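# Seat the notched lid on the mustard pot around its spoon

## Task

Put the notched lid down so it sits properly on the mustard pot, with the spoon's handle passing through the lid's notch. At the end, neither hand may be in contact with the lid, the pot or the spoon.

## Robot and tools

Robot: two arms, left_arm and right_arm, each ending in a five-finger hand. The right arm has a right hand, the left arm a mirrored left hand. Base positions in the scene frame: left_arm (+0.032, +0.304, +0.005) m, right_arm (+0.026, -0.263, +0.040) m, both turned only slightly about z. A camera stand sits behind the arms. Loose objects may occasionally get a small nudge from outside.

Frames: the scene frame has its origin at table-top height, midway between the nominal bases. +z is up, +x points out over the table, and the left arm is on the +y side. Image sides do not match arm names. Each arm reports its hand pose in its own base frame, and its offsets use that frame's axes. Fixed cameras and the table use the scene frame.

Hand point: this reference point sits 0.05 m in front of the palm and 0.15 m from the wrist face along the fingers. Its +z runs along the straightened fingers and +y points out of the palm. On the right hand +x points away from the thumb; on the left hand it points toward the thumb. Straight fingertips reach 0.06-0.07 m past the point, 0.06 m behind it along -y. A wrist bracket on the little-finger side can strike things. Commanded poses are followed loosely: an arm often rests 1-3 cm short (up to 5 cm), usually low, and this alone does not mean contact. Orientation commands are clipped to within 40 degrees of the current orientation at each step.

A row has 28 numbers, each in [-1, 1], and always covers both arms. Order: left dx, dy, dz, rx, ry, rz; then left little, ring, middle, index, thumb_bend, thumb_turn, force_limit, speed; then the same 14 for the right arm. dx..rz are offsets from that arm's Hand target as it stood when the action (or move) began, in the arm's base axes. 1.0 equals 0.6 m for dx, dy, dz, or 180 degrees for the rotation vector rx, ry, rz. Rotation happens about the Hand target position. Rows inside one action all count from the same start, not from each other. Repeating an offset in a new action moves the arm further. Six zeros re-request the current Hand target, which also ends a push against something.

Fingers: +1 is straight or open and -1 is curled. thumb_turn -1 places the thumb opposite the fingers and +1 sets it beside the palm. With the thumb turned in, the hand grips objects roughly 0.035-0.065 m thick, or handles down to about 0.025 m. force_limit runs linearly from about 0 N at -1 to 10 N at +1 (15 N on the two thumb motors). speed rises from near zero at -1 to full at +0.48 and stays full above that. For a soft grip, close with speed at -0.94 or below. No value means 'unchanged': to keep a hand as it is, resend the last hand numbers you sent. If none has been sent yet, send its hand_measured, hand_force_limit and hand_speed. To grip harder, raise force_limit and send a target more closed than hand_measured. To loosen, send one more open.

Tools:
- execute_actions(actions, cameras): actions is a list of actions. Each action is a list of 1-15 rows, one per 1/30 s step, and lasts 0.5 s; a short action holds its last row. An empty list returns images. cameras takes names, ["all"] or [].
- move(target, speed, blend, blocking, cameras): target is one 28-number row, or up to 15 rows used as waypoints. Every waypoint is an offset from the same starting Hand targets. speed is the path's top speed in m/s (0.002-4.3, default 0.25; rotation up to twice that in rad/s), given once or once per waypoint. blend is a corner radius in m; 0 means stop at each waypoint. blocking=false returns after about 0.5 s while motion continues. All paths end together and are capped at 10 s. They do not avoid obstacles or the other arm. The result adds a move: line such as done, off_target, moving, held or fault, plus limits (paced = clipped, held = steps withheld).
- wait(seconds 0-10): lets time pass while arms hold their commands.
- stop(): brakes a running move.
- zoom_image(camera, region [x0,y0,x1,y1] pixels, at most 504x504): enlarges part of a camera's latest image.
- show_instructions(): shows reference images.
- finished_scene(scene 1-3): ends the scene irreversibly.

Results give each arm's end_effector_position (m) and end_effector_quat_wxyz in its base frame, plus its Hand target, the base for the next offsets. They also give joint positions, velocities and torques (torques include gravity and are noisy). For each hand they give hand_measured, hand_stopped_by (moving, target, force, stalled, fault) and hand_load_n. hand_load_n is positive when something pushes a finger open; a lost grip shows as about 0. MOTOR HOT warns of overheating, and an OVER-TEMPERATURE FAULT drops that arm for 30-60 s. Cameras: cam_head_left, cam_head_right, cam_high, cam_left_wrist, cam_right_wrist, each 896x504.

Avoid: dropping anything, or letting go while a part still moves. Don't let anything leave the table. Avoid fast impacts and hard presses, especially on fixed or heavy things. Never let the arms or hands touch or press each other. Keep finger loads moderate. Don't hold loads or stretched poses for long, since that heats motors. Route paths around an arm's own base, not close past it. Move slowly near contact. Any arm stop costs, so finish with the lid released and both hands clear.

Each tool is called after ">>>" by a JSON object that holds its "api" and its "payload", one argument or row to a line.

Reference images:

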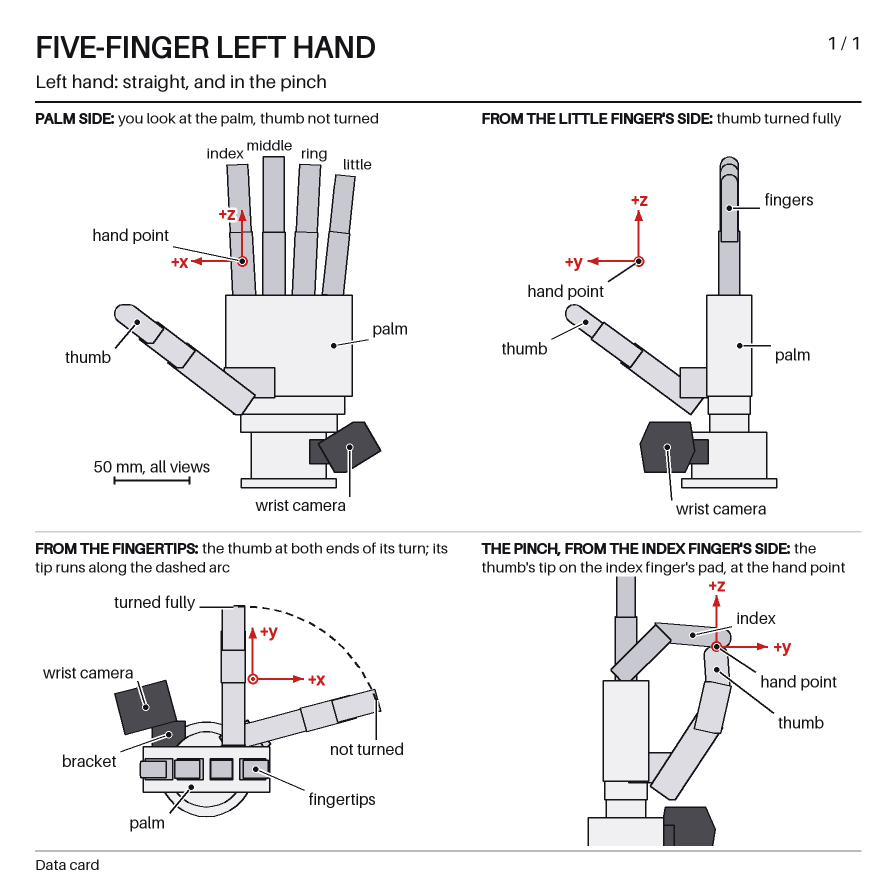

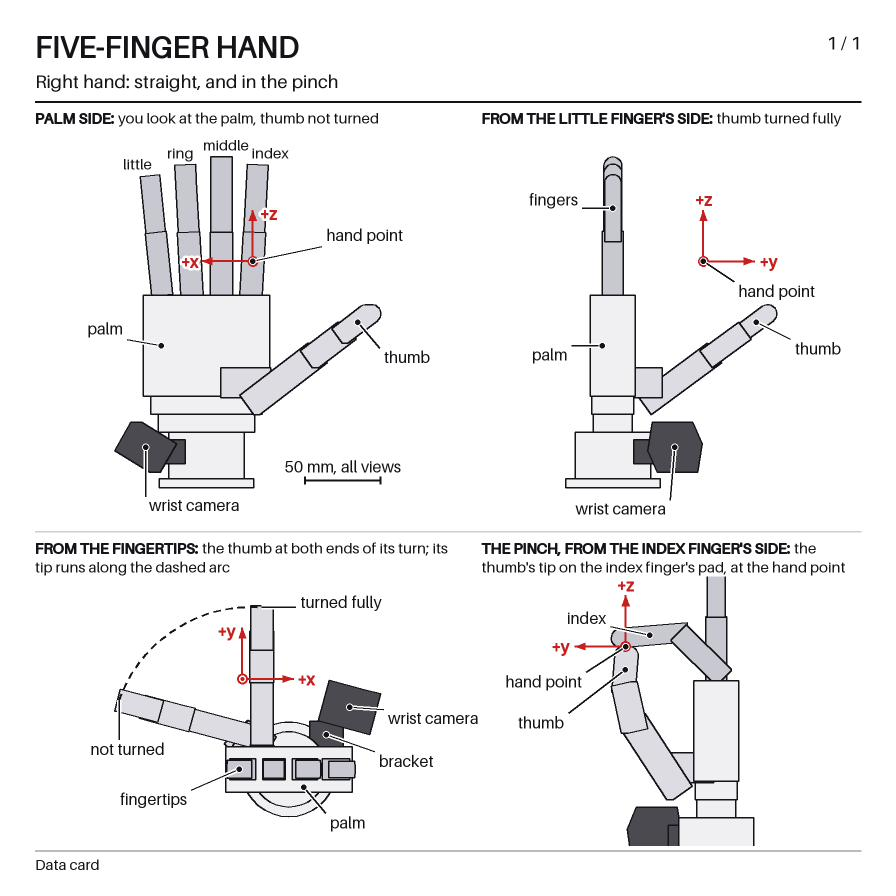

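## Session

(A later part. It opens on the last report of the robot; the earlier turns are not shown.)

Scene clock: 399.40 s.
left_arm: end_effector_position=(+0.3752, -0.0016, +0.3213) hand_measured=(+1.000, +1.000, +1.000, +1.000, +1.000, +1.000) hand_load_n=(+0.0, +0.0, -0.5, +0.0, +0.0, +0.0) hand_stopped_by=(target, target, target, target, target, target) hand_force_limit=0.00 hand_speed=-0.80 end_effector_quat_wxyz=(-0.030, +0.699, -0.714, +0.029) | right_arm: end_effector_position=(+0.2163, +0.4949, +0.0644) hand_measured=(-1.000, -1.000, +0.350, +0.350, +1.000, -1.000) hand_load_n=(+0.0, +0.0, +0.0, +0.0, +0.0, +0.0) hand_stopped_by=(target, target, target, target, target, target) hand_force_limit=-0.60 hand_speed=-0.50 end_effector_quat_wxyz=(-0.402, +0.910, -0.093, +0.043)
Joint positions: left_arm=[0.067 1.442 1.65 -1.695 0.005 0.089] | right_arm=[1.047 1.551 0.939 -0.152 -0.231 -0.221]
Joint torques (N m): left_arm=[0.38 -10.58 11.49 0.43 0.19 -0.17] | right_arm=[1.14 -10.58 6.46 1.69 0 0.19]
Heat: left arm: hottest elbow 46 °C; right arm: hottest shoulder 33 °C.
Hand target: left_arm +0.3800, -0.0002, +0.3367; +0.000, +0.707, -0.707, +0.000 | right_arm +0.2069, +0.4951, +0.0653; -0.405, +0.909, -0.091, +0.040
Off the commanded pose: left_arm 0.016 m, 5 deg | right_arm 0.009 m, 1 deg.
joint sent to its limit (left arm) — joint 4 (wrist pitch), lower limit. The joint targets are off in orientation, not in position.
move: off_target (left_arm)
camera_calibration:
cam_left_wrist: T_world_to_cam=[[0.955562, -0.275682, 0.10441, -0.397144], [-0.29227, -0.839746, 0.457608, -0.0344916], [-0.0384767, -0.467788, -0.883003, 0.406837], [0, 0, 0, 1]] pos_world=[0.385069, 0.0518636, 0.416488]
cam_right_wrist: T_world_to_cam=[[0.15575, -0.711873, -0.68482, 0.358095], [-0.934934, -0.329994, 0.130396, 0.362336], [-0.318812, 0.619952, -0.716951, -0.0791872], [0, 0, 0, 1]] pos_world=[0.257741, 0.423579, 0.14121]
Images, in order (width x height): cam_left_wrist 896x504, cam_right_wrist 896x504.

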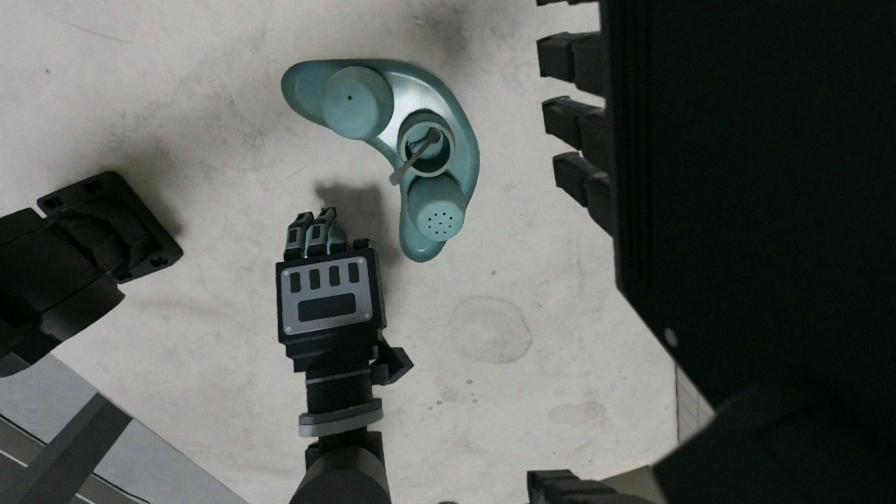

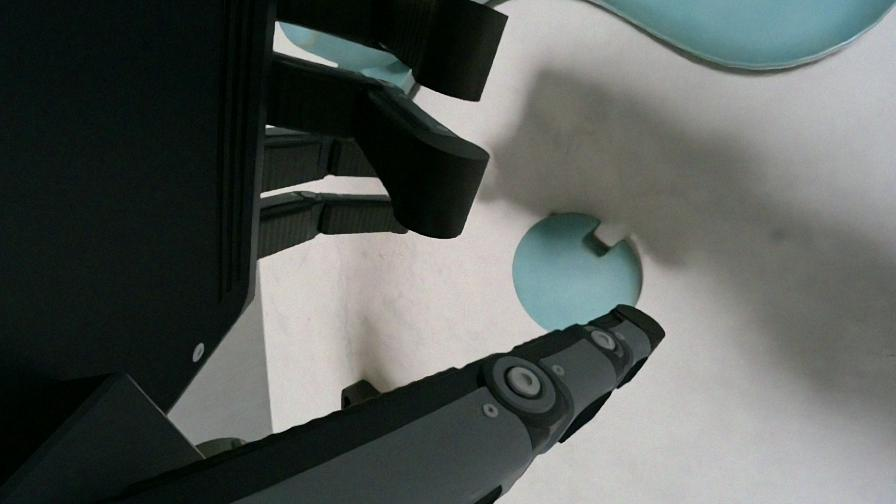

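>>> {"api": "move", "payload": {
  "target": [0,0,0,0,0,0,1,1,1,1,1,1,0,-0.8,-0.0248,-0.0202,-0.05,0,0,0.1,-1,-1,0.35,0.35,1,-1,-0.6,-0.5],
  "speed": 0.15,
  "cameras": ["cam_left_wrist","cam_right_wrist"]
}}

Scene clock: 422.73 s.
left_arm: end_effector_position=(+0.3752, -0.0016, +0.3213) hand_measured=(+1.000, +1.000, +1.000, +1.000, +1.000, +1.000) hand_load_n=(-0.5, +0.0, +0.0, +0.0, +0.0, +0.0) hand_stopped_by=(target, target, target, target, target, target) hand_force_limit=0.00 hand_speed=-0.80 end_effector_quat_wxyz=(-0.030, +0.699, -0.714, +0.029) | right_arm: end_effector_position=(+0.1879, +0.4919, +0.0512) hand_measured=(-1.000, -1.000, +0.350, +0.350, +1.000, -1.000) hand_load_n=(+0.0, +0.0, +0.0, +0.0, +0.5, +0.0) hand_stopped_by=(target, target, target, target, target, target) hand_force_limit=-0.60 hand_speed=-0.50 end_effector_quat_wxyz=(-0.420, +0.905, +0.059, -0.018)
Joint positions: left_arm=[0.067 1.442 1.65 -1.695 0.005 0.089] | right_arm=[1.037 1.583 0.933 -0.161 -0.474 -0.472]
Joint torques (N m): left_arm=[0.32 -10.52 11.48 0.43 0.19 -0.18] | right_arm=[-0.97 -8.06 6.75 1.06 -0.29 0.12]
Heat: left arm: hottest elbow 47 °C; right arm: hottest shoulder 34 °C.
Hand target: left_arm +0.3800, -0.0002, +0.3367; +0.000, +0.707, -0.707, +0.000 | right_arm +0.1920, +0.4830, +0.0353; -0.406, +0.912, +0.053, -0.023
Off the commanded pose: left_arm 0.016 m, 5 deg | right_arm 0.019 m, 2 deg.
joint sent to its limit (left arm) — joint 4 (wrist pitch), lower limit. The joint targets are off in orientation, not in position.
move: off_target (left_arm, right_arm)
camera_calibration:
cam_left_wrist: T_world_to_cam=[[0.955562, -0.275682, 0.10441, -0.397144], [-0.29227, -0.839746, 0.457608, -0.0344916], [-0.0384767, -0.467788, -0.883003, 0.406837], [0, 0, 0, 1]] pos_world=[0.385069, 0.0518636, 0.416488]
cam_right_wrist: T_world_to_cam=[[0.383724, -0.597172, -0.704373, 0.253096], [-0.779428, -0.618499, 0.0997548, 0.450744], [-0.495225, 0.51073, -0.702786, -0.00971992], [0, 0, 0, 1]] pos_world=[0.24939, 0.43489, 0.126479]
Images, in order (width x height): cam_left_wrist 896x504, cam_right_wrist 896x504.

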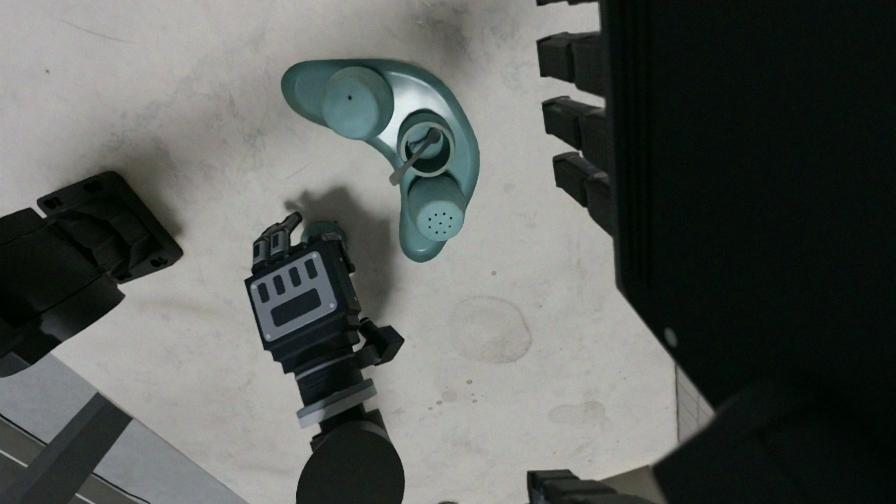

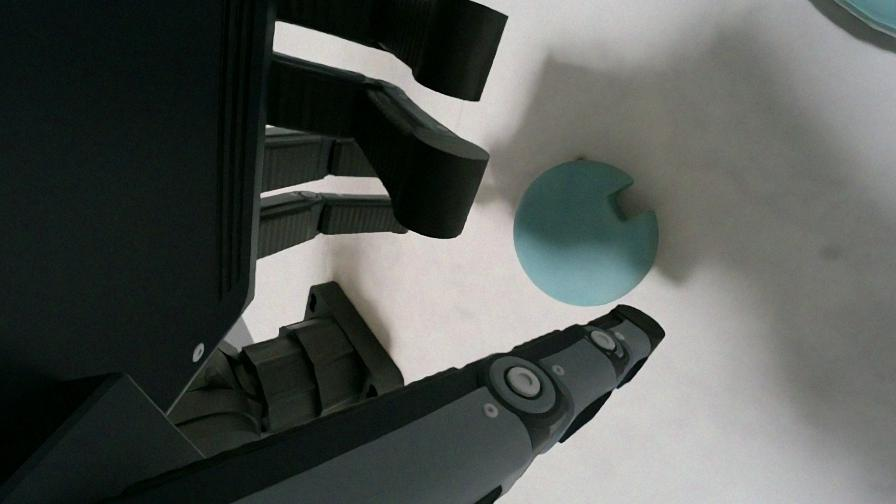

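>>> {"api": "move", "payload": {
  "target": [0,0,0,0,0,0,1,1,1,1,1,1,0,-0.8,0.0133,-0.0167,-0.012,0,0,0,-1,-1,0.35,0.35,1,-1,-0.6,-0.5],
  "speed": 0.1,
  "cameras": ["cam_right_wrist"]
}}

Scene clock: 433.90 s.
left_arm: end_effector_position=(+0.3752, -0.0016, +0.3213) hand_measured=(+1.000, +1.000, +1.000, +1.000, +1.000, +1.000) hand_load_n=(+0.0, +0.0, +0.0, +0.0, +0.0, +0.0) hand_stopped_by=(target, target, target, target, target, target) hand_force_limit=0.00 hand_speed=-0.80 end_effector_quat_wxyz=(-0.030, +0.699, -0.714, +0.029) | right_arm: end_effector_position=(+0.1972, +0.4823, +0.0455) hand_measured=(-1.000, -1.000, +0.350, +0.350, +1.000, -1.000) hand_load_n=(+0.5, +0.0, +0.0, +0.0, +0.0, +0.0) hand_stopped_by=(target, target, target, target, target, target) hand_force_limit=-0.60 hand_speed=-0.50 end_effector_quat_wxyz=(-0.419, +0.906, +0.058, -0.018)
Joint positions: left_arm=[0.067 1.442 1.65 -1.695 0.005 0.089] | right_arm=[1.009 1.587 0.922 -0.161 -0.492 -0.495]
Joint torques (N m): left_arm=[0.38 -10.52 11.49 0.43 0.19 -0.18] | right_arm=[-1.03 -8.7 6.06 1.35 -0.29 0.07]
Heat: left arm: hottest elbow 47 °C; right arm: hottest shoulder 33 °C.
Hand target: left_arm +0.3800, -0.0002, +0.3367; +0.000, +0.707, -0.707, +0.000 | right_arm +0.2000, +0.4729, +0.0281; -0.406, +0.912, +0.052, -0.023
Off the commanded pose: left_arm 0.016 m, 5 deg | right_arm 0.020 m, 2 deg.
joint sent to its limit (left arm) — joint 4 (wrist pitch), lower limit. The joint targets are off in orientation, not in position.
move: off_target (left_arm, right_arm)
camera_calibration:
cam_right_wrist: T_world_to_cam=[[0.382388, -0.600271, -0.702463, 0.241428], [-0.780091, -0.617172, 0.102744, 0.452123], [-0.495215, 0.508697, -0.704265, -0.00320795], [0, 0, 0, 1]] pos_world=[0.258789, 0.425592, 0.120882]
Images, in order (width x height): cam_right_wrist 896x504.

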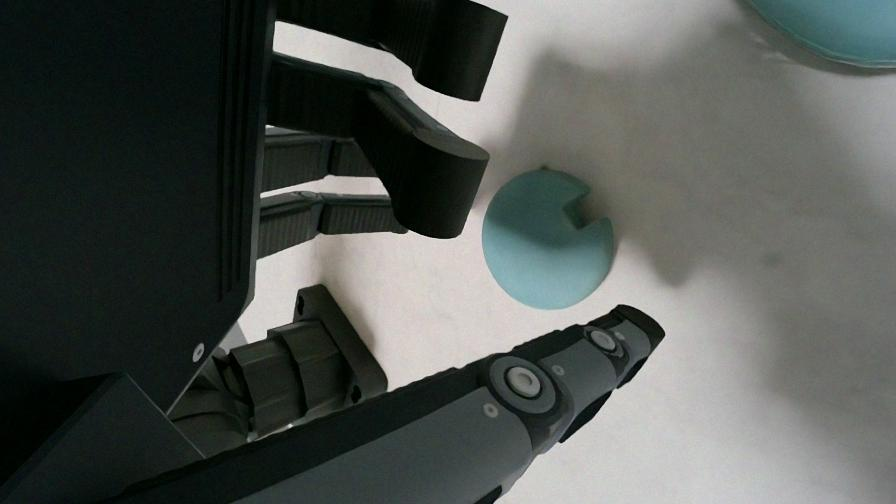

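>>> {"api": "move", "payload": {
  "target": [0,0,0,0,0,0,1,1,1,1,1,1,0,-0.8,0,-0.0017,-0.06,0,0,0,-1,-1,0.35,0.35,1,-1,-0.6,-0.5],
  "speed": 0.08,
  "cameras": ["cam_right_wrist"]
}}

Scene clock: 439.67 s.
left_arm: end_effector_position=(+0.3752, -0.0016, +0.3213) hand_measured=(+1.000, +1.000, +1.000, +1.000, +1.000, +1.000) hand_load_n=(+0.0, +0.0, +0.0, +0.0, +0.0, +0.0) hand_stopped_by=(target, target, target, target, target, target) hand_force_limit=0.00 hand_speed=-0.80 end_effector_quat_wxyz=(-0.030, +0.699, -0.714, +0.029) | right_arm: end_effector_position=(+0.1953, +0.4789, +0.0063) hand_measured=(-1.000, -1.000, +0.350, +0.350, +1.000, -1.000) hand_load_n=(+0.0, +0.0, +0.0, +0.0, +0.0, +0.0) hand_stopped_by=(target, target, target, target, target, target) hand_force_limit=-0.60 hand_speed=-0.50 end_effector_quat_wxyz=(-0.413, +0.909, +0.057, -0.023)
Joint positions: left_arm=[0.067 1.442 1.65 -1.695 0.005 0.089] | right_arm=[1.008 1.659 0.886 -0.071 -0.493 -0.497]
Joint torques (N m): left_arm=[0.38 -10.58 11.49 0.43 0.18 -0.17] | right_arm=[-1.08 -8.53 5.71 1.89 -0.23 0.03]
Heat: left arm: hottest elbow 47 °C; right arm: hottest shoulder 33 °C.
Hand target: left_arm +0.3800, -0.0002, +0.3367; +0.000, +0.707, -0.707, +0.000 | right_arm +0.2002, +0.4719, -0.0079; -0.406, +0.912, +0.052, -0.023
Off the commanded pose: left_arm 0.016 m, 5 deg | right_arm 0.017 m, 1 deg.
joint sent to its limit (left arm) — joint 4 (wrist pitch), lower limit. The joint targets are off in orientation, not in position.
move: off_target (left_arm, right_arm)
camera_calibration:
cam_right_wrist: T_world_to_cam=[[0.377259, -0.609345, -0.697406, 0.217876], [-0.778155, -0.616879, 0.118046, 0.451829], [-0.502146, 0.498156, -0.706888, -0.0235072], [0, 0, 0, 1]] pos_world=[0.257593, 0.423195, 0.0819942]
Images, in order (width x height): cam_right_wrist 896x504.

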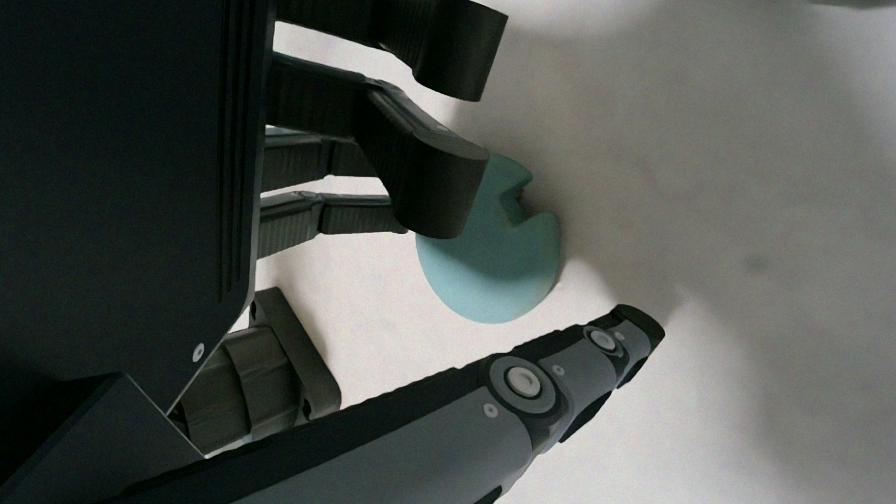

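>>> {"api": "move", "payload": {
  "target": [
    [0,0,0,0,0,0,1,1,1,1,1,1,0,-0.8,0,0,0,0,0,0,-1,-1,0.18,0.18,1,-1,-0.6,-0.7],
    [0,0,0,0,0,0,1,1,1,1,1,1,0,-0.8,0,0,0,0,0,0,-1,-1,0.18,0.18,0.5,-1,-0.6,-0.85]
  ],
  "speed": 0.08,
  "cameras": ["cam_right_wrist"]
}}

Scene clock: 450.67 s.
left_arm: end_effector_position=(+0.3752, -0.0016, +0.3213) hand_measured=(+1.000, +1.000, +1.000, +1.000, +1.000, +1.000) hand_load_n=(+0.0, +0.0, +0.0, +0.0, +0.0, +0.0) hand_stopped_by=(target, target, target, target, target, target) hand_force_limit=0.00 hand_speed=-0.80 end_effector_quat_wxyz=(-0.030, +0.699, -0.714, +0.029) | right_arm: end_effector_position=(+0.1955, +0.4790, +0.0064) hand_measured=(-1.000, -1.000, +0.180, +0.180, +0.500, -1.000) hand_load_n=(+0.0, +0.0, +1.0, +0.0, +1.0, +0.0) hand_stopped_by=(target, target, target, target, target, target) hand_force_limit=-0.60 hand_speed=-0.85 end_effector_quat_wxyz=(-0.413, +0.909, +0.057, -0.022)
Joint positions: left_arm=[0.067 1.442 1.65 -1.695 0.005 0.089] | right_arm=[1.008 1.659 0.886 -0.07 -0.493 -0.497]
Joint torques (N m): left_arm=[0.38 -10.58 11.49 0.42 0.18 -0.17] | right_arm=[-0.62 -9 5.82 1.78 -0.27 0.04]
Heat: left arm: hottest elbow 47 °C; right arm: hottest shoulder 33 °C.
Hand target: left_arm +0.3800, -0.0002, +0.3367; +0.000, +0.707, -0.707, +0.000 | right_arm +0.2002, +0.4719, -0.0079; -0.406, +0.912, +0.052, -0.023
Off the commanded pose: left_arm 0.016 m, 5 deg | right_arm 0.017 m, 1 deg.
joint sent to its limit (left arm) — joint 4 (wrist pitch), lower limit. The joint targets are off in orientation, not in position.
move: off_target (left_arm, right_arm); target 2's new numbers were sent with right_arm's hand 0.017 m and 1 deg from that target
camera_calibration:
cam_right_wrist: T_world_to_cam=[[0.377824, -0.608812, -0.697565, 0.21761], [-0.77814, -0.617079, 0.117101, 0.452114], [-0.501745, 0.49856, -0.706888, -0.0237111], [0, 0, 0, 1]] pos_world=[0.257693, 0.423295, 0.0820936]
Images, in order (width x height): cam_right_wrist 896x504.

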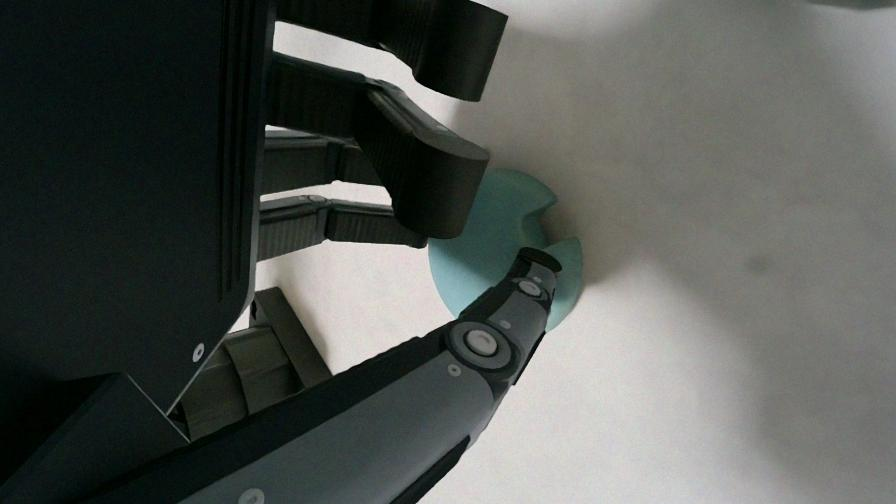

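>>> {"api": "zoom_image", "payload": {
  "camera": "cam_right_wrist",
  "region": [400, 150, 640, 350]
}}

Scaled by 2.100 from the camera's 896x504 image, which has a finer 1280x720 frame.

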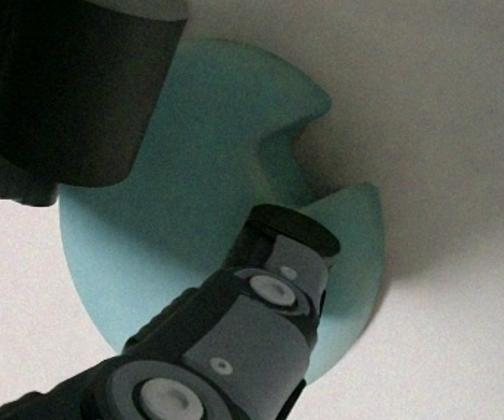

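>>> {"api": "move", "payload": {
  "target": [
    [0,0,0,0,0,0,1,1,1,1,1,1,0,-0.8,0,0,0,0,0,0,-1,-1,0.25,0.25,1,-1,-0.6,-0.3],
    [0,0,0,0,0,0,1,1,1,1,1,1,0,-0.8,0.004,0,-0.01,0,0,0,-1,-1,0.25,0.25,1,-1,-0.6,-0.3]
  ],
  "speed": 0.05,
  "cameras": ["cam_right_wrist"]
}}

Scene clock: 488.43 s.
left_arm: end_effector_position=(+0.3752, -0.0016, +0.3213) hand_measured=(+1.000, +1.000, +1.000, +1.000, +1.000, +1.000) hand_load_n=(+0.0, +0.0, +0.0, +0.0, +0.0, -0.5) hand_stopped_by=(target, target, target, target, target, target) hand_force_limit=0.00 hand_speed=-0.80 end_effector_quat_wxyz=(-0.030, +0.699, -0.714, +0.029) | right_arm: end_effector_position=(+0.1966, +0.4822, +0.0087) hand_measured=(-1.000, -1.000, +0.250, +0.250, +1.000, -1.000) hand_load_n=(+0.0, +0.0, +0.0, +0.0, +0.0, +1.0) hand_stopped_by=(target, target, target, target, target, target) hand_force_limit=-0.60 hand_speed=-0.30 end_effector_quat_wxyz=(-0.420, +0.905, +0.060, -0.021)
Joint positions: left_arm=[0.067 1.442 1.65 -1.695 0.005 0.089] | right_arm=[1.008 1.659 0.886 -0.054 -0.5 -0.497]
Joint torques (N m): left_arm=[0.32 -10.58 11.49 0.43 0.19 -0.17] | right_arm=[-1.08 -7.82 5.74 1.78 -0.09 0.03]
Heat: left arm: hottest elbow 48 °C; right arm: hottest shoulder 34 °C.
Hand target: left_arm +0.3800, -0.0002, +0.3367; +0.000, +0.707, -0.707, +0.000 | right_arm +0.2026, +0.4720, -0.0138; -0.406, +0.912, +0.052, -0.023
Off the commanded pose: left_arm 0.016 m, 5 deg | right_arm 0.026 m, 2 deg.
joint sent to its limit (left arm) — joint 4 (wrist pitch), lower limit. The joint targets are off in orientation, not in position.
move: off_target (left_arm, right_arm)
camera_calibration:
cam_right_wrist: T_world_to_cam=[[0.383198, -0.595924, -0.705715, 0.213613], [-0.776177, -0.621927, 0.103713, 0.45679], [-0.500709, 0.508017, -0.700864, -0.0279579], [0, 0, 0, 1]] pos_world=[0.258695, 0.42559, 0.08378]
Images, in order (width x height): cam_right_wrist 896x504.

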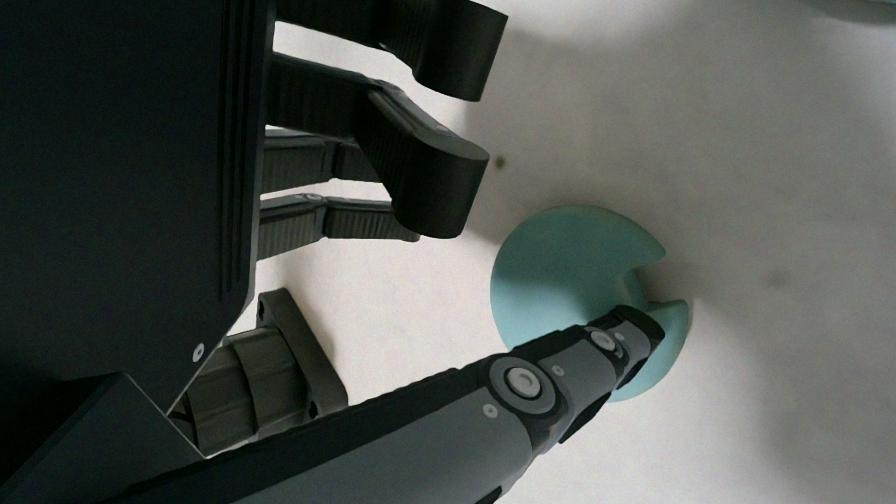

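>>> {"api": "move", "payload": {
  "target": [0,0,0,0,0,0,1,1,1,1,1,1,0,-0.8,0,0.0,0.08,0,0,0,-1,-1,0.35,0.35,1,-1,-0.6,-0.3],
  "speed": 0.08,
  "cameras": ["cam_right_wrist","cam_left_wrist"]
}}

Scene clock: 496.10 s.
left_arm: end_effector_position=(+0.3752, -0.0016, +0.3213) hand_measured=(+1.000, +1.000, +1.000, +1.000, +1.000, +1.000) hand_load_n=(+0.0, +0.0, +0.0, +0.0, +0.0, +0.0) hand_stopped_by=(target, target, target, target, target, target) hand_force_limit=0.00 hand_speed=-0.80 end_effector_quat_wxyz=(-0.030, +0.699, -0.714, +0.029) | right_arm: end_effector_position=(+0.1871, +0.4639, +0.0197) hand_measured=(-1.000, -1.000, +0.350, +0.350, +1.000, -1.000) hand_load_n=(+0.0, +0.0, +0.0, +0.0, +0.0, +0.0) hand_stopped_by=(target, target, target, target, target, target) hand_force_limit=-0.60 hand_speed=-0.30 end_effector_quat_wxyz=(-0.395, +0.916, +0.052, -0.037)
Joint positions: left_arm=[0.067 1.442 1.65 -1.695 0.005 0.089] | right_arm=[1.005 1.61 0.886 -0.171 -0.499 -0.501]
Joint torques (N m): left_arm=[0.32 -10.58 11.48 0.43 0.18 -0.17] | right_arm=[-0.5 -10.34 9.24 1.03 -0.18 0.03]
Heat: left arm: hottest elbow 48 °C; right arm: hottest shoulder 33 °C.
Hand target: left_arm +0.3800, -0.0002, +0.3367; +0.000, +0.707, -0.707, +0.000 | right_arm +0.2025, +0.4719, +0.0342; -0.406, +0.912, +0.052, -0.023
Off the commanded pose: left_arm 0.016 m, 5 deg | right_arm 0.023 m, 2 deg.
joint sent to its limit (left arm) — joint 4 (wrist pitch), lower limit. The joint targets are off in orientation, not in position.
move: off_target (left_arm, right_arm)
camera_calibration:
cam_left_wrist: T_world_to_cam=[[0.955562, -0.275682, 0.10441, -0.397144], [-0.29227, -0.839746, 0.457608, -0.0344916], [-0.0384767, -0.467788, -0.883003, 0.406837], [0, 0, 0, 1]] pos_world=[0.385069, 0.0518636, 0.416488]
cam_right_wrist: T_world_to_cam=[[0.359936, -0.635814, -0.682779, 0.236483], [-0.772774, -0.613218, 0.163659, 0.430954], [-0.522749, 0.468727, -0.712059, 0.00687075], [0, 0, 0, 1]] pos_world=[0.251503, 0.411408, 0.0958287]
Images, in order (width x height): cam_left_wrist 896x504, cam_right_wrist 896x504.

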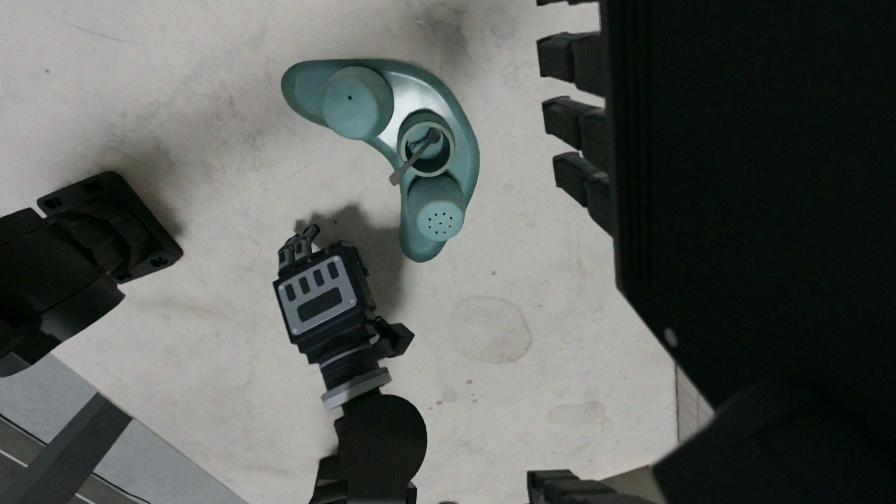

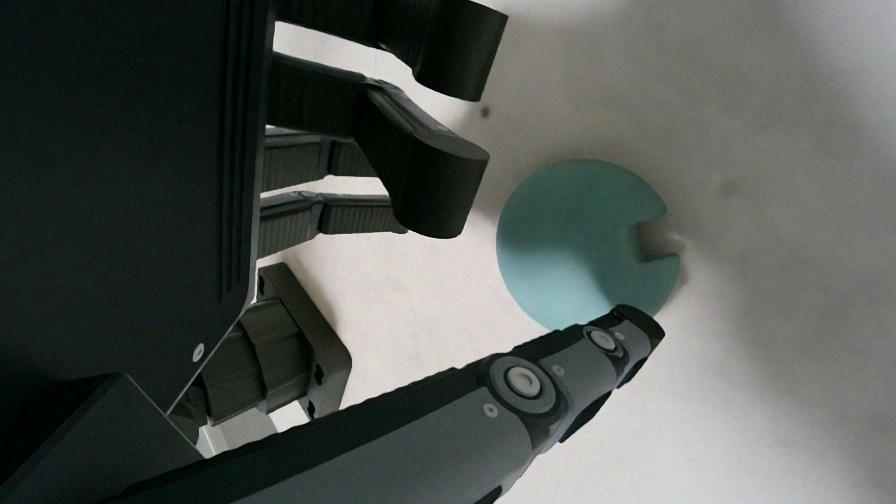

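>>> {"api": "move", "payload": {
  "target": [0,0,0,0,0,0,1,1,1,1,1,1,0,-0.8,0.0042,-0.0448,0.01,0,0,-0.0833,-1,-1,0.35,0.35,1,-1,-0.6,-0.3],
  "speed": 0.1,
  "cameras": ["cam_right_wrist"]
}}

Scene clock: 519.30 s.
left_arm: end_effector_position=(+0.3752, -0.0016, +0.3213) hand_measured=(+1.000, +1.000, +1.000, +1.000, +1.000, +1.000) hand_load_n=(+0.5, +0.0, +0.0, +0.0, +0.0, +0.0) hand_stopped_by=(target, target, target, target, target, target) hand_force_limit=0.00 hand_speed=-0.80 end_effector_quat_wxyz=(-0.030, +0.699, -0.714, +0.029) | right_arm: end_effector_position=(+0.2015, +0.4489, +0.0383) hand_measured=(-1.000, -1.000, +0.350, +0.350, +1.000, -1.000) hand_load_n=(+0.0, +0.0, +0.0, +0.0, +0.0, +0.0) hand_stopped_by=(target, target, target, target, target, target) hand_force_limit=-0.60 hand_speed=-0.30 end_effector_quat_wxyz=(-0.401, +0.914, -0.058, +0.026)
Joint positions: left_arm=[0.067 1.442 1.65 -1.695 0.005 0.089] | right_arm=[1.005 1.502 0.802 -0.094 -0.317 -0.308]
Joint torques (N m): left_arm=[0.38 -10.52 11.48 0.43 0.19 -0.17] | right_arm=[-0.91 -9.58 5.9 1.89 -0.08 0.16]
Heat: left arm: hottest elbow 48 °C; right arm: hottest elbow 34 °C.
Hand target: left_arm +0.3800, -0.0002, +0.3367; +0.000, +0.707, -0.707, +0.000 | right_arm +0.2050, +0.4450, +0.0402; -0.406, +0.911, -0.067, +0.030
Off the commanded pose: left_arm 0.016 m, 5 deg | right_arm 0.006 m, 1 deg.
joint sent to its limit (left arm) — joint 4 (wrist pitch), lower limit. The joint targets are off in orientation, not in position.
move: off_target (left_arm)
camera_calibration:
cam_right_wrist: T_world_to_cam=[[0.208591, -0.701117, -0.681853, 0.294196], [-0.905697, -0.401571, 0.135847, 0.362762], [-0.369057, 0.589216, -0.718764, -0.0500903], [0, 0, 0, 1]] pos_world=[0.248699, 0.381455, 0.115316]
Images, in order (width x height): cam_right_wrist 896x504.

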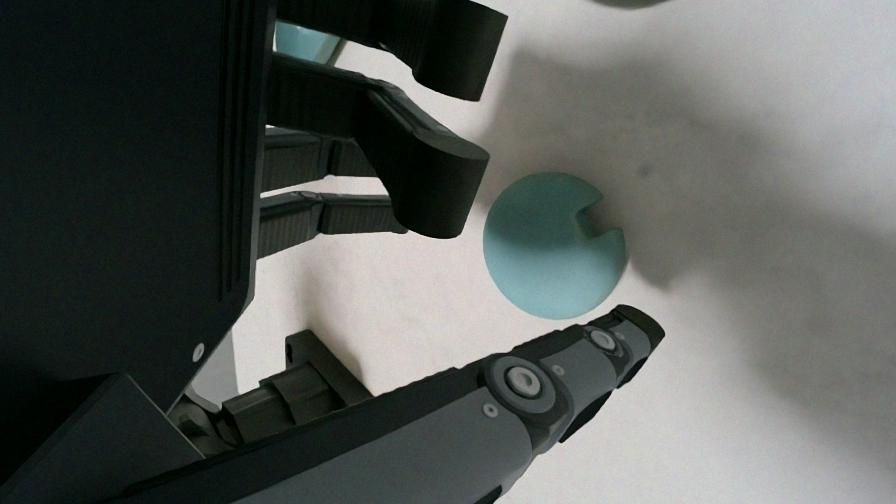

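>>> {"api": "move", "payload": {
  "target": [
    [0,0,0,0,0,0,1,1,1,1,1,1,0,-0.8,0,-0.015,-0.01,0,0,0,-1,-1,0.35,0.35,1,-1,-0.6,-0.3],
    [0,0,0,0,0,0,1,1,1,1,1,1,0,-0.8,0,-0.015,-0.08,0,0,0,-1,-1,0.35,0.35,1,-1,-0.6,-0.3]
  ],
  "speed": 0.08,
  "cameras": ["cam_right_wrist"]
}}

Scene clock: 529.30 s.
left_arm: end_effector_position=(+0.3752, -0.0016, +0.3213) hand_measured=(+1.000, +1.000, +1.000, +1.000, +1.000, +1.000) hand_load_n=(+0.0, +0.0, +0.0, +0.0, +0.0, +0.0) hand_stopped_by=(target, target, target, target, target, target) hand_force_limit=0.00 hand_speed=-0.80 end_effector_quat_wxyz=(-0.030, +0.699, -0.714, +0.029) | right_arm: end_effector_position=(+0.2013, +0.4429, +0.0051) hand_measured=(-1.000, -1.000, +0.350, +0.350, +1.000, -1.000) hand_load_n=(+0.0, +0.5, +0.0, +0.0, +0.0, +0.0) hand_stopped_by=(target, target, target, target, target, target) hand_force_limit=-0.60 hand_speed=-0.30 end_effector_quat_wxyz=(-0.413, +0.908, -0.059, +0.031)
Joint positions: left_arm=[0.067 1.442 1.65 -1.695 0.005 0.089] | right_arm=[0.996 1.557 0.732 0.06 -0.323 -0.307]
Joint torques (N m): left_arm=[0.38 -10.58 11.48 0.42 0.19 -0.18] | right_arm=[-1.14 -6.18 5.64 2.11 -0.12 0.11]
Heat: left arm: hottest elbow 48 °C; right arm: hottest elbow 34 °C.
Hand target: left_arm +0.3800, -0.0002, +0.3367; +0.000, +0.707, -0.707, +0.000 | right_arm +0.2049, +0.4360, -0.0078; -0.406, +0.911, -0.067, +0.030
Off the commanded pose: left_arm 0.016 m, 5 deg | right_arm 0.015 m, 1 deg.
joint sent to its limit (left arm) — joint 4 (wrist pitch), lower limit. The joint targets are off in orientation, not in position.
move: off_target (left_arm, right_arm)
camera_calibration:
cam_right_wrist: T_world_to_cam=[[0.213278, -0.683778, -0.697825, 0.258877], [-0.909112, -0.400486, 0.114569, 0.36495], [-0.357809, 0.609966, -0.707046, -0.0820975], [0, 0, 0, 1]] pos_world=[0.247192, 0.373248, 0.080792]
Images, in order (width x height): cam_right_wrist 896x504.

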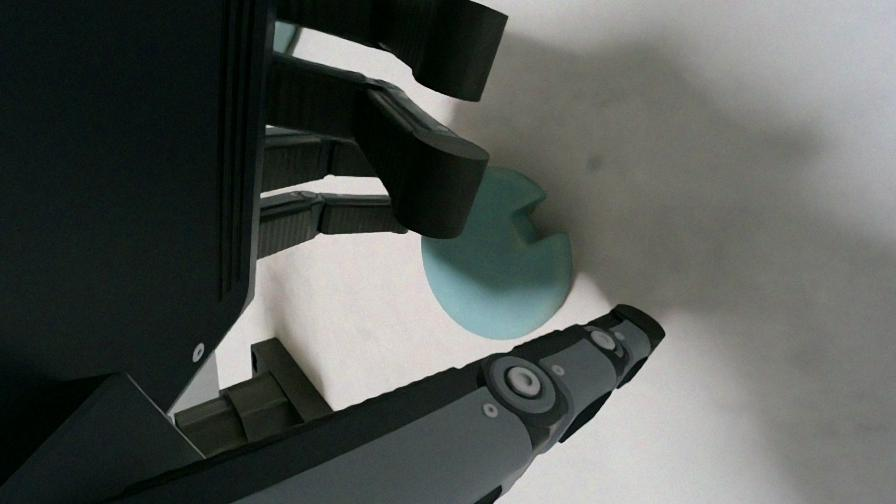

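>>> {"api": "move", "payload": {
  "target": [0,0,0,0,0,0,1,1,1,1,1,1,0,-0.8,-0.002,0,-0.01,0,0,0,-1,-1,0.35,0.35,1,-1,-0.6,-0.3],
  "speed": 0.05,
  "cameras": ["cam_right_wrist"]
}}

Scene clock: 534.37 s.
left_arm: end_effector_position=(+0.3752, -0.0016, +0.3213) hand_measured=(+1.000, +1.000, +1.000, +1.000, +1.000, +1.000) hand_load_n=(+0.0, +0.0, +0.0, +0.0, +0.0, +0.0) hand_stopped_by=(target, target, target, target, target, target) hand_force_limit=0.00 hand_speed=-0.80 end_effector_quat_wxyz=(-0.030, +0.699, -0.714, +0.029) | right_arm: end_effector_position=(+0.2028, +0.4455, +0.0032) hand_measured=(-1.000, -1.000, +0.350, +0.350, +1.000, -1.000) hand_load_n=(+0.0, +0.0, +0.0, +0.0, +0.0, +0.0) hand_stopped_by=(target, target, target, target, target, target) hand_force_limit=-0.60 hand_speed=-0.30 end_effector_quat_wxyz=(-0.418, +0.906, -0.057, +0.034)
Joint positions: left_arm=[0.067 1.442 1.65 -1.695 0.005 0.089] | right_arm=[0.996 1.566 0.73 0.083 -0.323 -0.307]
Joint torques (N m): left_arm=[0.38 -10.58 11.49 0.43 0.18 -0.17] | right_arm=[-0.56 -6.95 5.29 1.84 -0.08 0.15]
Heat: left arm: hottest elbow 48 °C; right arm: hottest elbow 34 °C.
Hand target: left_arm +0.3800, -0.0002, +0.3367; +0.000, +0.707, -0.707, +0.000 | right_arm +0.2037, +0.4360, -0.0139; -0.406, +0.911, -0.067, +0.030
Off the commanded pose: left_arm 0.016 m, 5 deg | right_arm 0.019 m, 2 deg.
joint sent to its limit (left arm) — joint 4 (wrist pitch), lower limit. The joint targets are off in orientation, not in position.
move: off_target (left_arm, right_arm)
camera_calibration:
cam_right_wrist: T_world_to_cam=[[0.217833, -0.676622, -0.703372, 0.25488], [-0.909683, -0.401852, 0.104841, 0.36835], [-0.353589, 0.617007, -0.703048, -0.0884358], [0, 0, 0, 1]] pos_world=[0.248291, 0.375045, 0.0784825]
Images, in order (width x height): cam_right_wrist 896x504.

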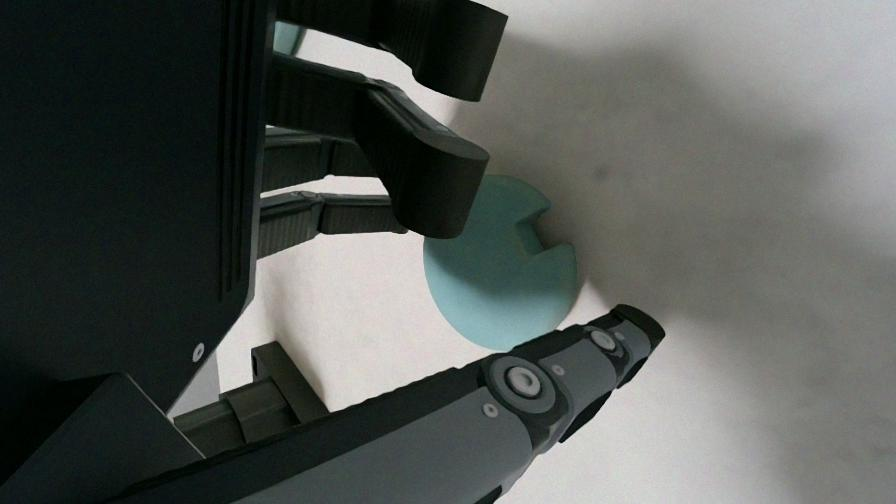

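>>> {"api": "move", "payload": {
  "target": [
    [0,0,0,0,0,0,1,1,1,1,1,1,0,-0.8,0,0,0,0,0,0,-1,-1,0.15,0.15,1,-1,-0.6,-0.7],
    [0,0,0,0,0,0,1,1,1,1,1,1,0,-0.8,0,0,0,0,0,0,-1,-1,0.15,0.15,0.85,-1,-0.6,-0.85]
  ],
  "speed": 0.08,
  "cameras": ["cam_right_wrist"]
}}

Scene clock: 542.07 s.
left_arm: end_effector_position=(+0.3752, -0.0016, +0.3213) hand_measured=(+1.000, +1.000, +1.000, +1.000, +1.000, +1.000) hand_load_n=(+0.0, +0.0, +0.0, +0.0, +0.0, +0.0) hand_stopped_by=(target, target, target, target, target, target) hand_force_limit=0.00 hand_speed=-0.80 end_effector_quat_wxyz=(-0.030, +0.699, -0.714, +0.029) | right_arm: end_effector_position=(+0.2029, +0.4457, +0.0026) hand_measured=(-1.000, -1.000, +0.150, +0.150, +0.850, -1.000) hand_load_n=(+0.0, +0.0, +0.0, +0.0, +0.0, +0.0) hand_stopped_by=(target, target, target, target, target, target) hand_force_limit=-0.60 hand_speed=-0.85 end_effector_quat_wxyz=(-0.418, +0.906, -0.057, +0.034)
Joint positions: left_arm=[0.067 1.442 1.65 -1.695 0.005 0.089] | right_arm=[0.996 1.568 0.73 0.085 -0.323 -0.307]
Joint torques (N m): left_arm=[0.32 -10.58 11.49 0.43 0.19 -0.17] | right_arm=[-0.56 -7 5.27 1.76 -0.06 0.12]
Heat: left arm: hottest elbow 48 °C; right arm: hottest elbow 34 °C.
Hand target: left_arm +0.3800, -0.0002, +0.3367; +0.000, +0.707, -0.707, +0.000 | right_arm +0.2037, +0.4360, -0.0139; -0.406, +0.911, -0.067, +0.030
Off the commanded pose: left_arm 0.016 m, 5 deg | right_arm 0.019 m, 2 deg.
joint sent to its limit (left arm) — joint 4 (wrist pitch), lower limit. The joint targets are off in orientation, not in position.
move: off_target (left_arm, right_arm); target 2's new numbers were sent with right_arm's hand 0.019 m and 2 deg from that target
camera_calibration:
cam_right_wrist: T_world_to_cam=[[0.217833, -0.676622, -0.703372, 0.254572], [-0.909683, -0.401852, 0.104841, 0.368584], [-0.353589, 0.617007, -0.703048, -0.0889457], [0, 0, 0, 1]] pos_world=[0.248391, 0.375245, 0.0778825]
Images, in order (width x height): cam_right_wrist 896x504.

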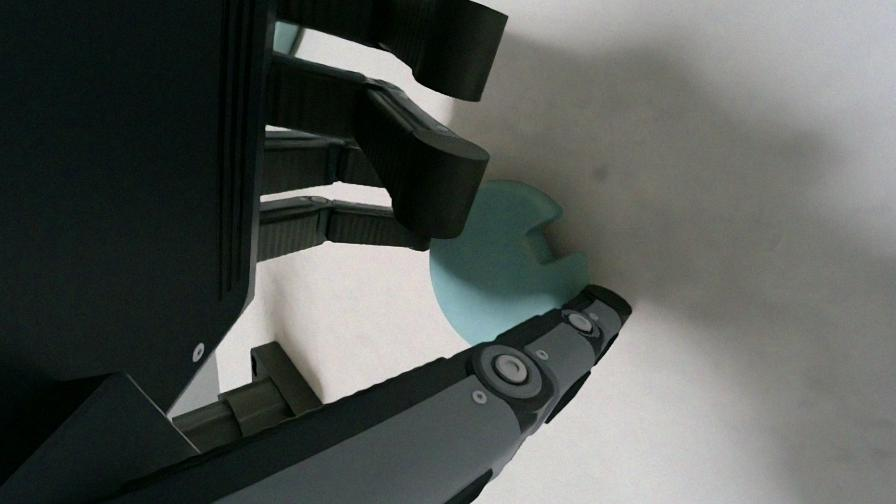

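>>> {"api": "move", "payload": {
  "target": [0,0,0,0,0,0,1,1,1,1,1,1,0,-0.8,0,0,0,0,0,0,-1,-1,0.15,0.15,0.72,-1,-0.6,-0.9],
  "speed": 0.08,
  "cameras": ["cam_right_wrist"]
}}

Scene clock: 547.13 s.
left_arm: end_effector_position=(+0.3752, -0.0016, +0.3213) hand_measured=(+1.000, +1.000, +1.000, +1.000, +1.000, +1.000) hand_load_n=(+0.0, +0.0, +0.0, +0.0, +0.0, +0.0) hand_stopped_by=(target, target, target, target, target, target) hand_force_limit=0.00 hand_speed=-0.80 end_effector_quat_wxyz=(-0.030, +0.699, -0.714, +0.029) | right_arm: end_effector_position=(+0.2029, +0.4457, +0.0026) hand_measured=(-1.000, -1.000, +0.150, +0.150, +0.724, -1.000) hand_load_n=(+0.0, +0.0, +0.0, +3.0, +3.0, -0.5) hand_stopped_by=(target, target, target, target, force, target) hand_force_limit=-0.60 hand_speed=-0.90 end_effector_quat_wxyz=(-0.418, +0.906, -0.057, +0.034)
Joint positions: left_arm=[0.067 1.442 1.65 -1.695 0.005 0.089] | right_arm=[0.996 1.568 0.73 0.085 -0.323 -0.307]
Joint torques (N m): left_arm=[0.38 -10.58 11.49 0.43 0.19 -0.17] | right_arm=[-0.91 -7.18 5.35 1.98 -0.13 0.11]
Heat: left arm: hottest elbow 48 °C; right arm: hottest elbow 34 °C.
Hand target: left_arm +0.3800, -0.0002, +0.3367; +0.000, +0.707, -0.707, +0.000 | right_arm +0.2037, +0.4360, -0.0139; -0.406, +0.911, -0.067, +0.030
Off the commanded pose: left_arm 0.016 m, 5 deg | right_arm 0.019 m, 2 deg.
joint sent to its limit (left arm) — joint 4 (wrist pitch), lower limit. The joint targets are off in orientation, not in position.
move: off_target (left_arm, right_arm)
camera_calibration:
cam_right_wrist: T_world_to_cam=[[0.217833, -0.676622, -0.703372, 0.254572], [-0.909683, -0.401852, 0.104841, 0.368584], [-0.353589, 0.617007, -0.703048, -0.0889457], [0, 0, 0, 1]] pos_world=[0.248391, 0.375245, 0.0778825]
Images, in order (width x height): cam_right_wrist 896x504.

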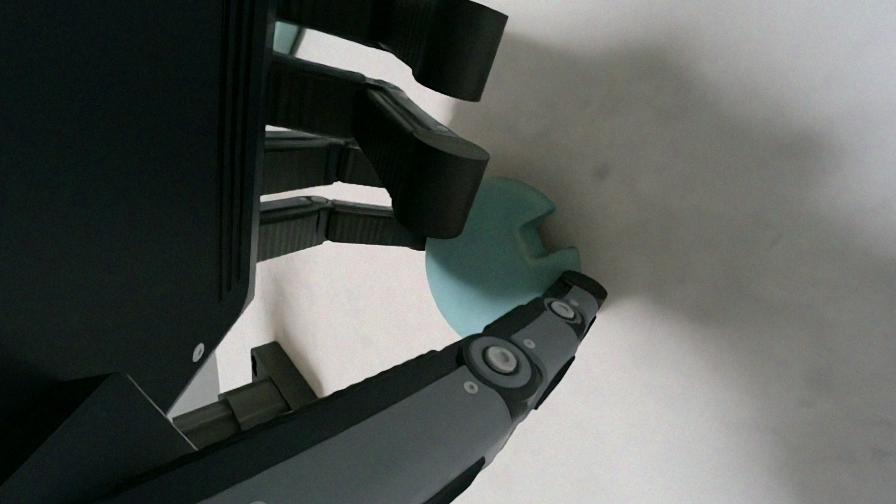

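>>> {"api": "move", "payload": {
  "target": [
    [0,0,0,0,0,0,1,1,1,1,1,1,0,-0.8,0,0,0,0,0,0,-1,-1,0.0,0.15,0.72,-1,-0.8,-0.9],
    [0,0,0,0,0,0,1,1,1,1,1,1,0,-0.8,0,0.006,0.085,0,0,0,-1,-1,0.0,0.15,0.72,-1,-0.8,-0.9]
  ],
  "speed": 0.06,
  "cameras": ["cam_right_wrist","cam_left_wrist"]
}}

Scene clock: 555.43 s.
left_arm: end_effector_position=(+0.3752, -0.0016, +0.3213) hand_measured=(+1.000, +1.000, +1.000, +1.000, +1.000, +1.000) hand_load_n=(-0.5, +0.0, +0.0, +0.0, +0.0, +0.0) hand_stopped_by=(target, target, target, target, target, target) hand_force_limit=0.00 hand_speed=-0.80 end_effector_quat_wxyz=(-0.030, +0.699, -0.714, +0.029) | right_arm: end_effector_position=(+0.1906, +0.4257, +0.0179) hand_measured=(-1.000, -1.000, +0.134, +0.150, +0.722, -1.000) hand_load_n=(+0.0, +0.0, +0.5, +0.0, +0.0, +0.0) hand_stopped_by=(target, target, force, target, force, target) hand_force_limit=-0.80 hand_speed=-0.90 end_effector_quat_wxyz=(-0.390, +0.918, -0.065, +0.020)
Joint positions: left_arm=[0.067 1.442 1.65 -1.695 0.005 0.089] | right_arm=[0.996 1.491 0.73 -0.059 -0.321 -0.307]
Joint torques (N m): left_arm=[0.38 -10.58 11.49 0.43 0.18 -0.17] | right_arm=[-0.44 -8.53 9.78 0.94 -0.05 0.13]
Heat: left arm: hottest elbow 48 °C; right arm: hottest elbow 34 °C.
Hand target: left_arm +0.3800, -0.0002, +0.3367; +0.000, +0.707, -0.707, +0.000 | right_arm +0.2037, +0.4396, +0.0371; -0.406, +0.911, -0.067, +0.030
Off the commanded pose: left_arm 0.016 m, 5 deg | right_arm 0.027 m, 2 deg.
joint sent to its limit (left arm) — joint 4 (wrist pitch), lower limit. The joint targets are off in orientation, not in position.
move: off_target (left_arm, right_arm)
camera_calibration:
cam_left_wrist: T_world_to_cam=[[0.955562, -0.275682, 0.10441, -0.397144], [-0.29227, -0.839746, 0.457608, -0.0344916], [-0.0384767, -0.467788, -0.883003, 0.406837], [0, 0, 0, 1]] pos_world=[0.385069, 0.0518636, 0.416488]
cam_right_wrist: T_world_to_cam=[[0.192339, -0.71668, -0.670355, 0.275843], [-0.905806, -0.392453, 0.159678, 0.341982], [-0.37752, 0.576499, -0.724656, -0.0479809], [0, 0, 0, 1]] pos_world=[0.2386, 0.359564, 0.0955362]
Images, in order (width x height): cam_left_wrist 896x504, cam_right_wrist 896x504.

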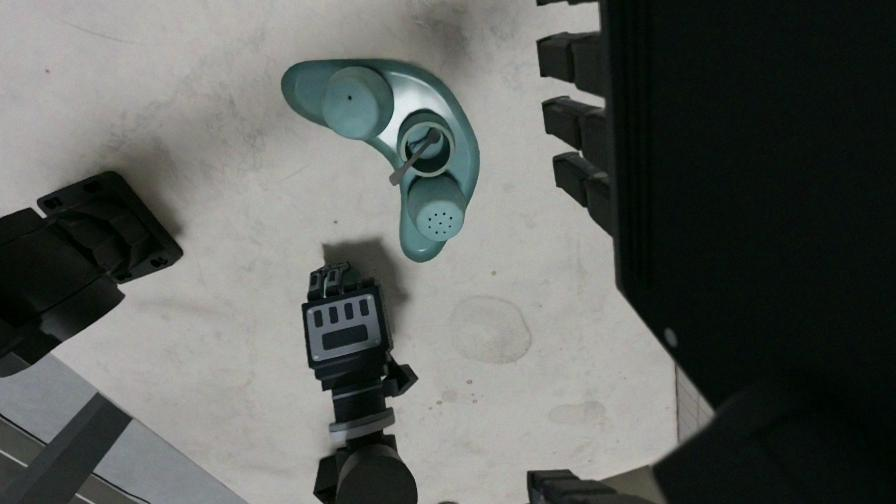

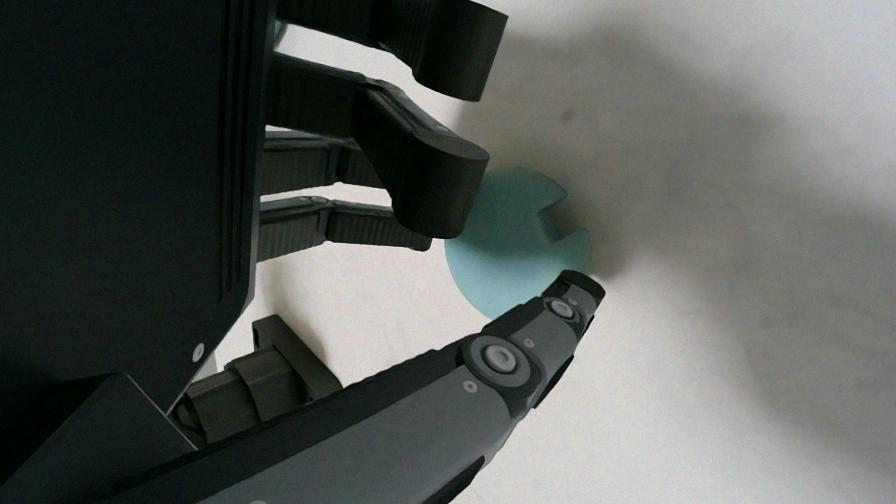

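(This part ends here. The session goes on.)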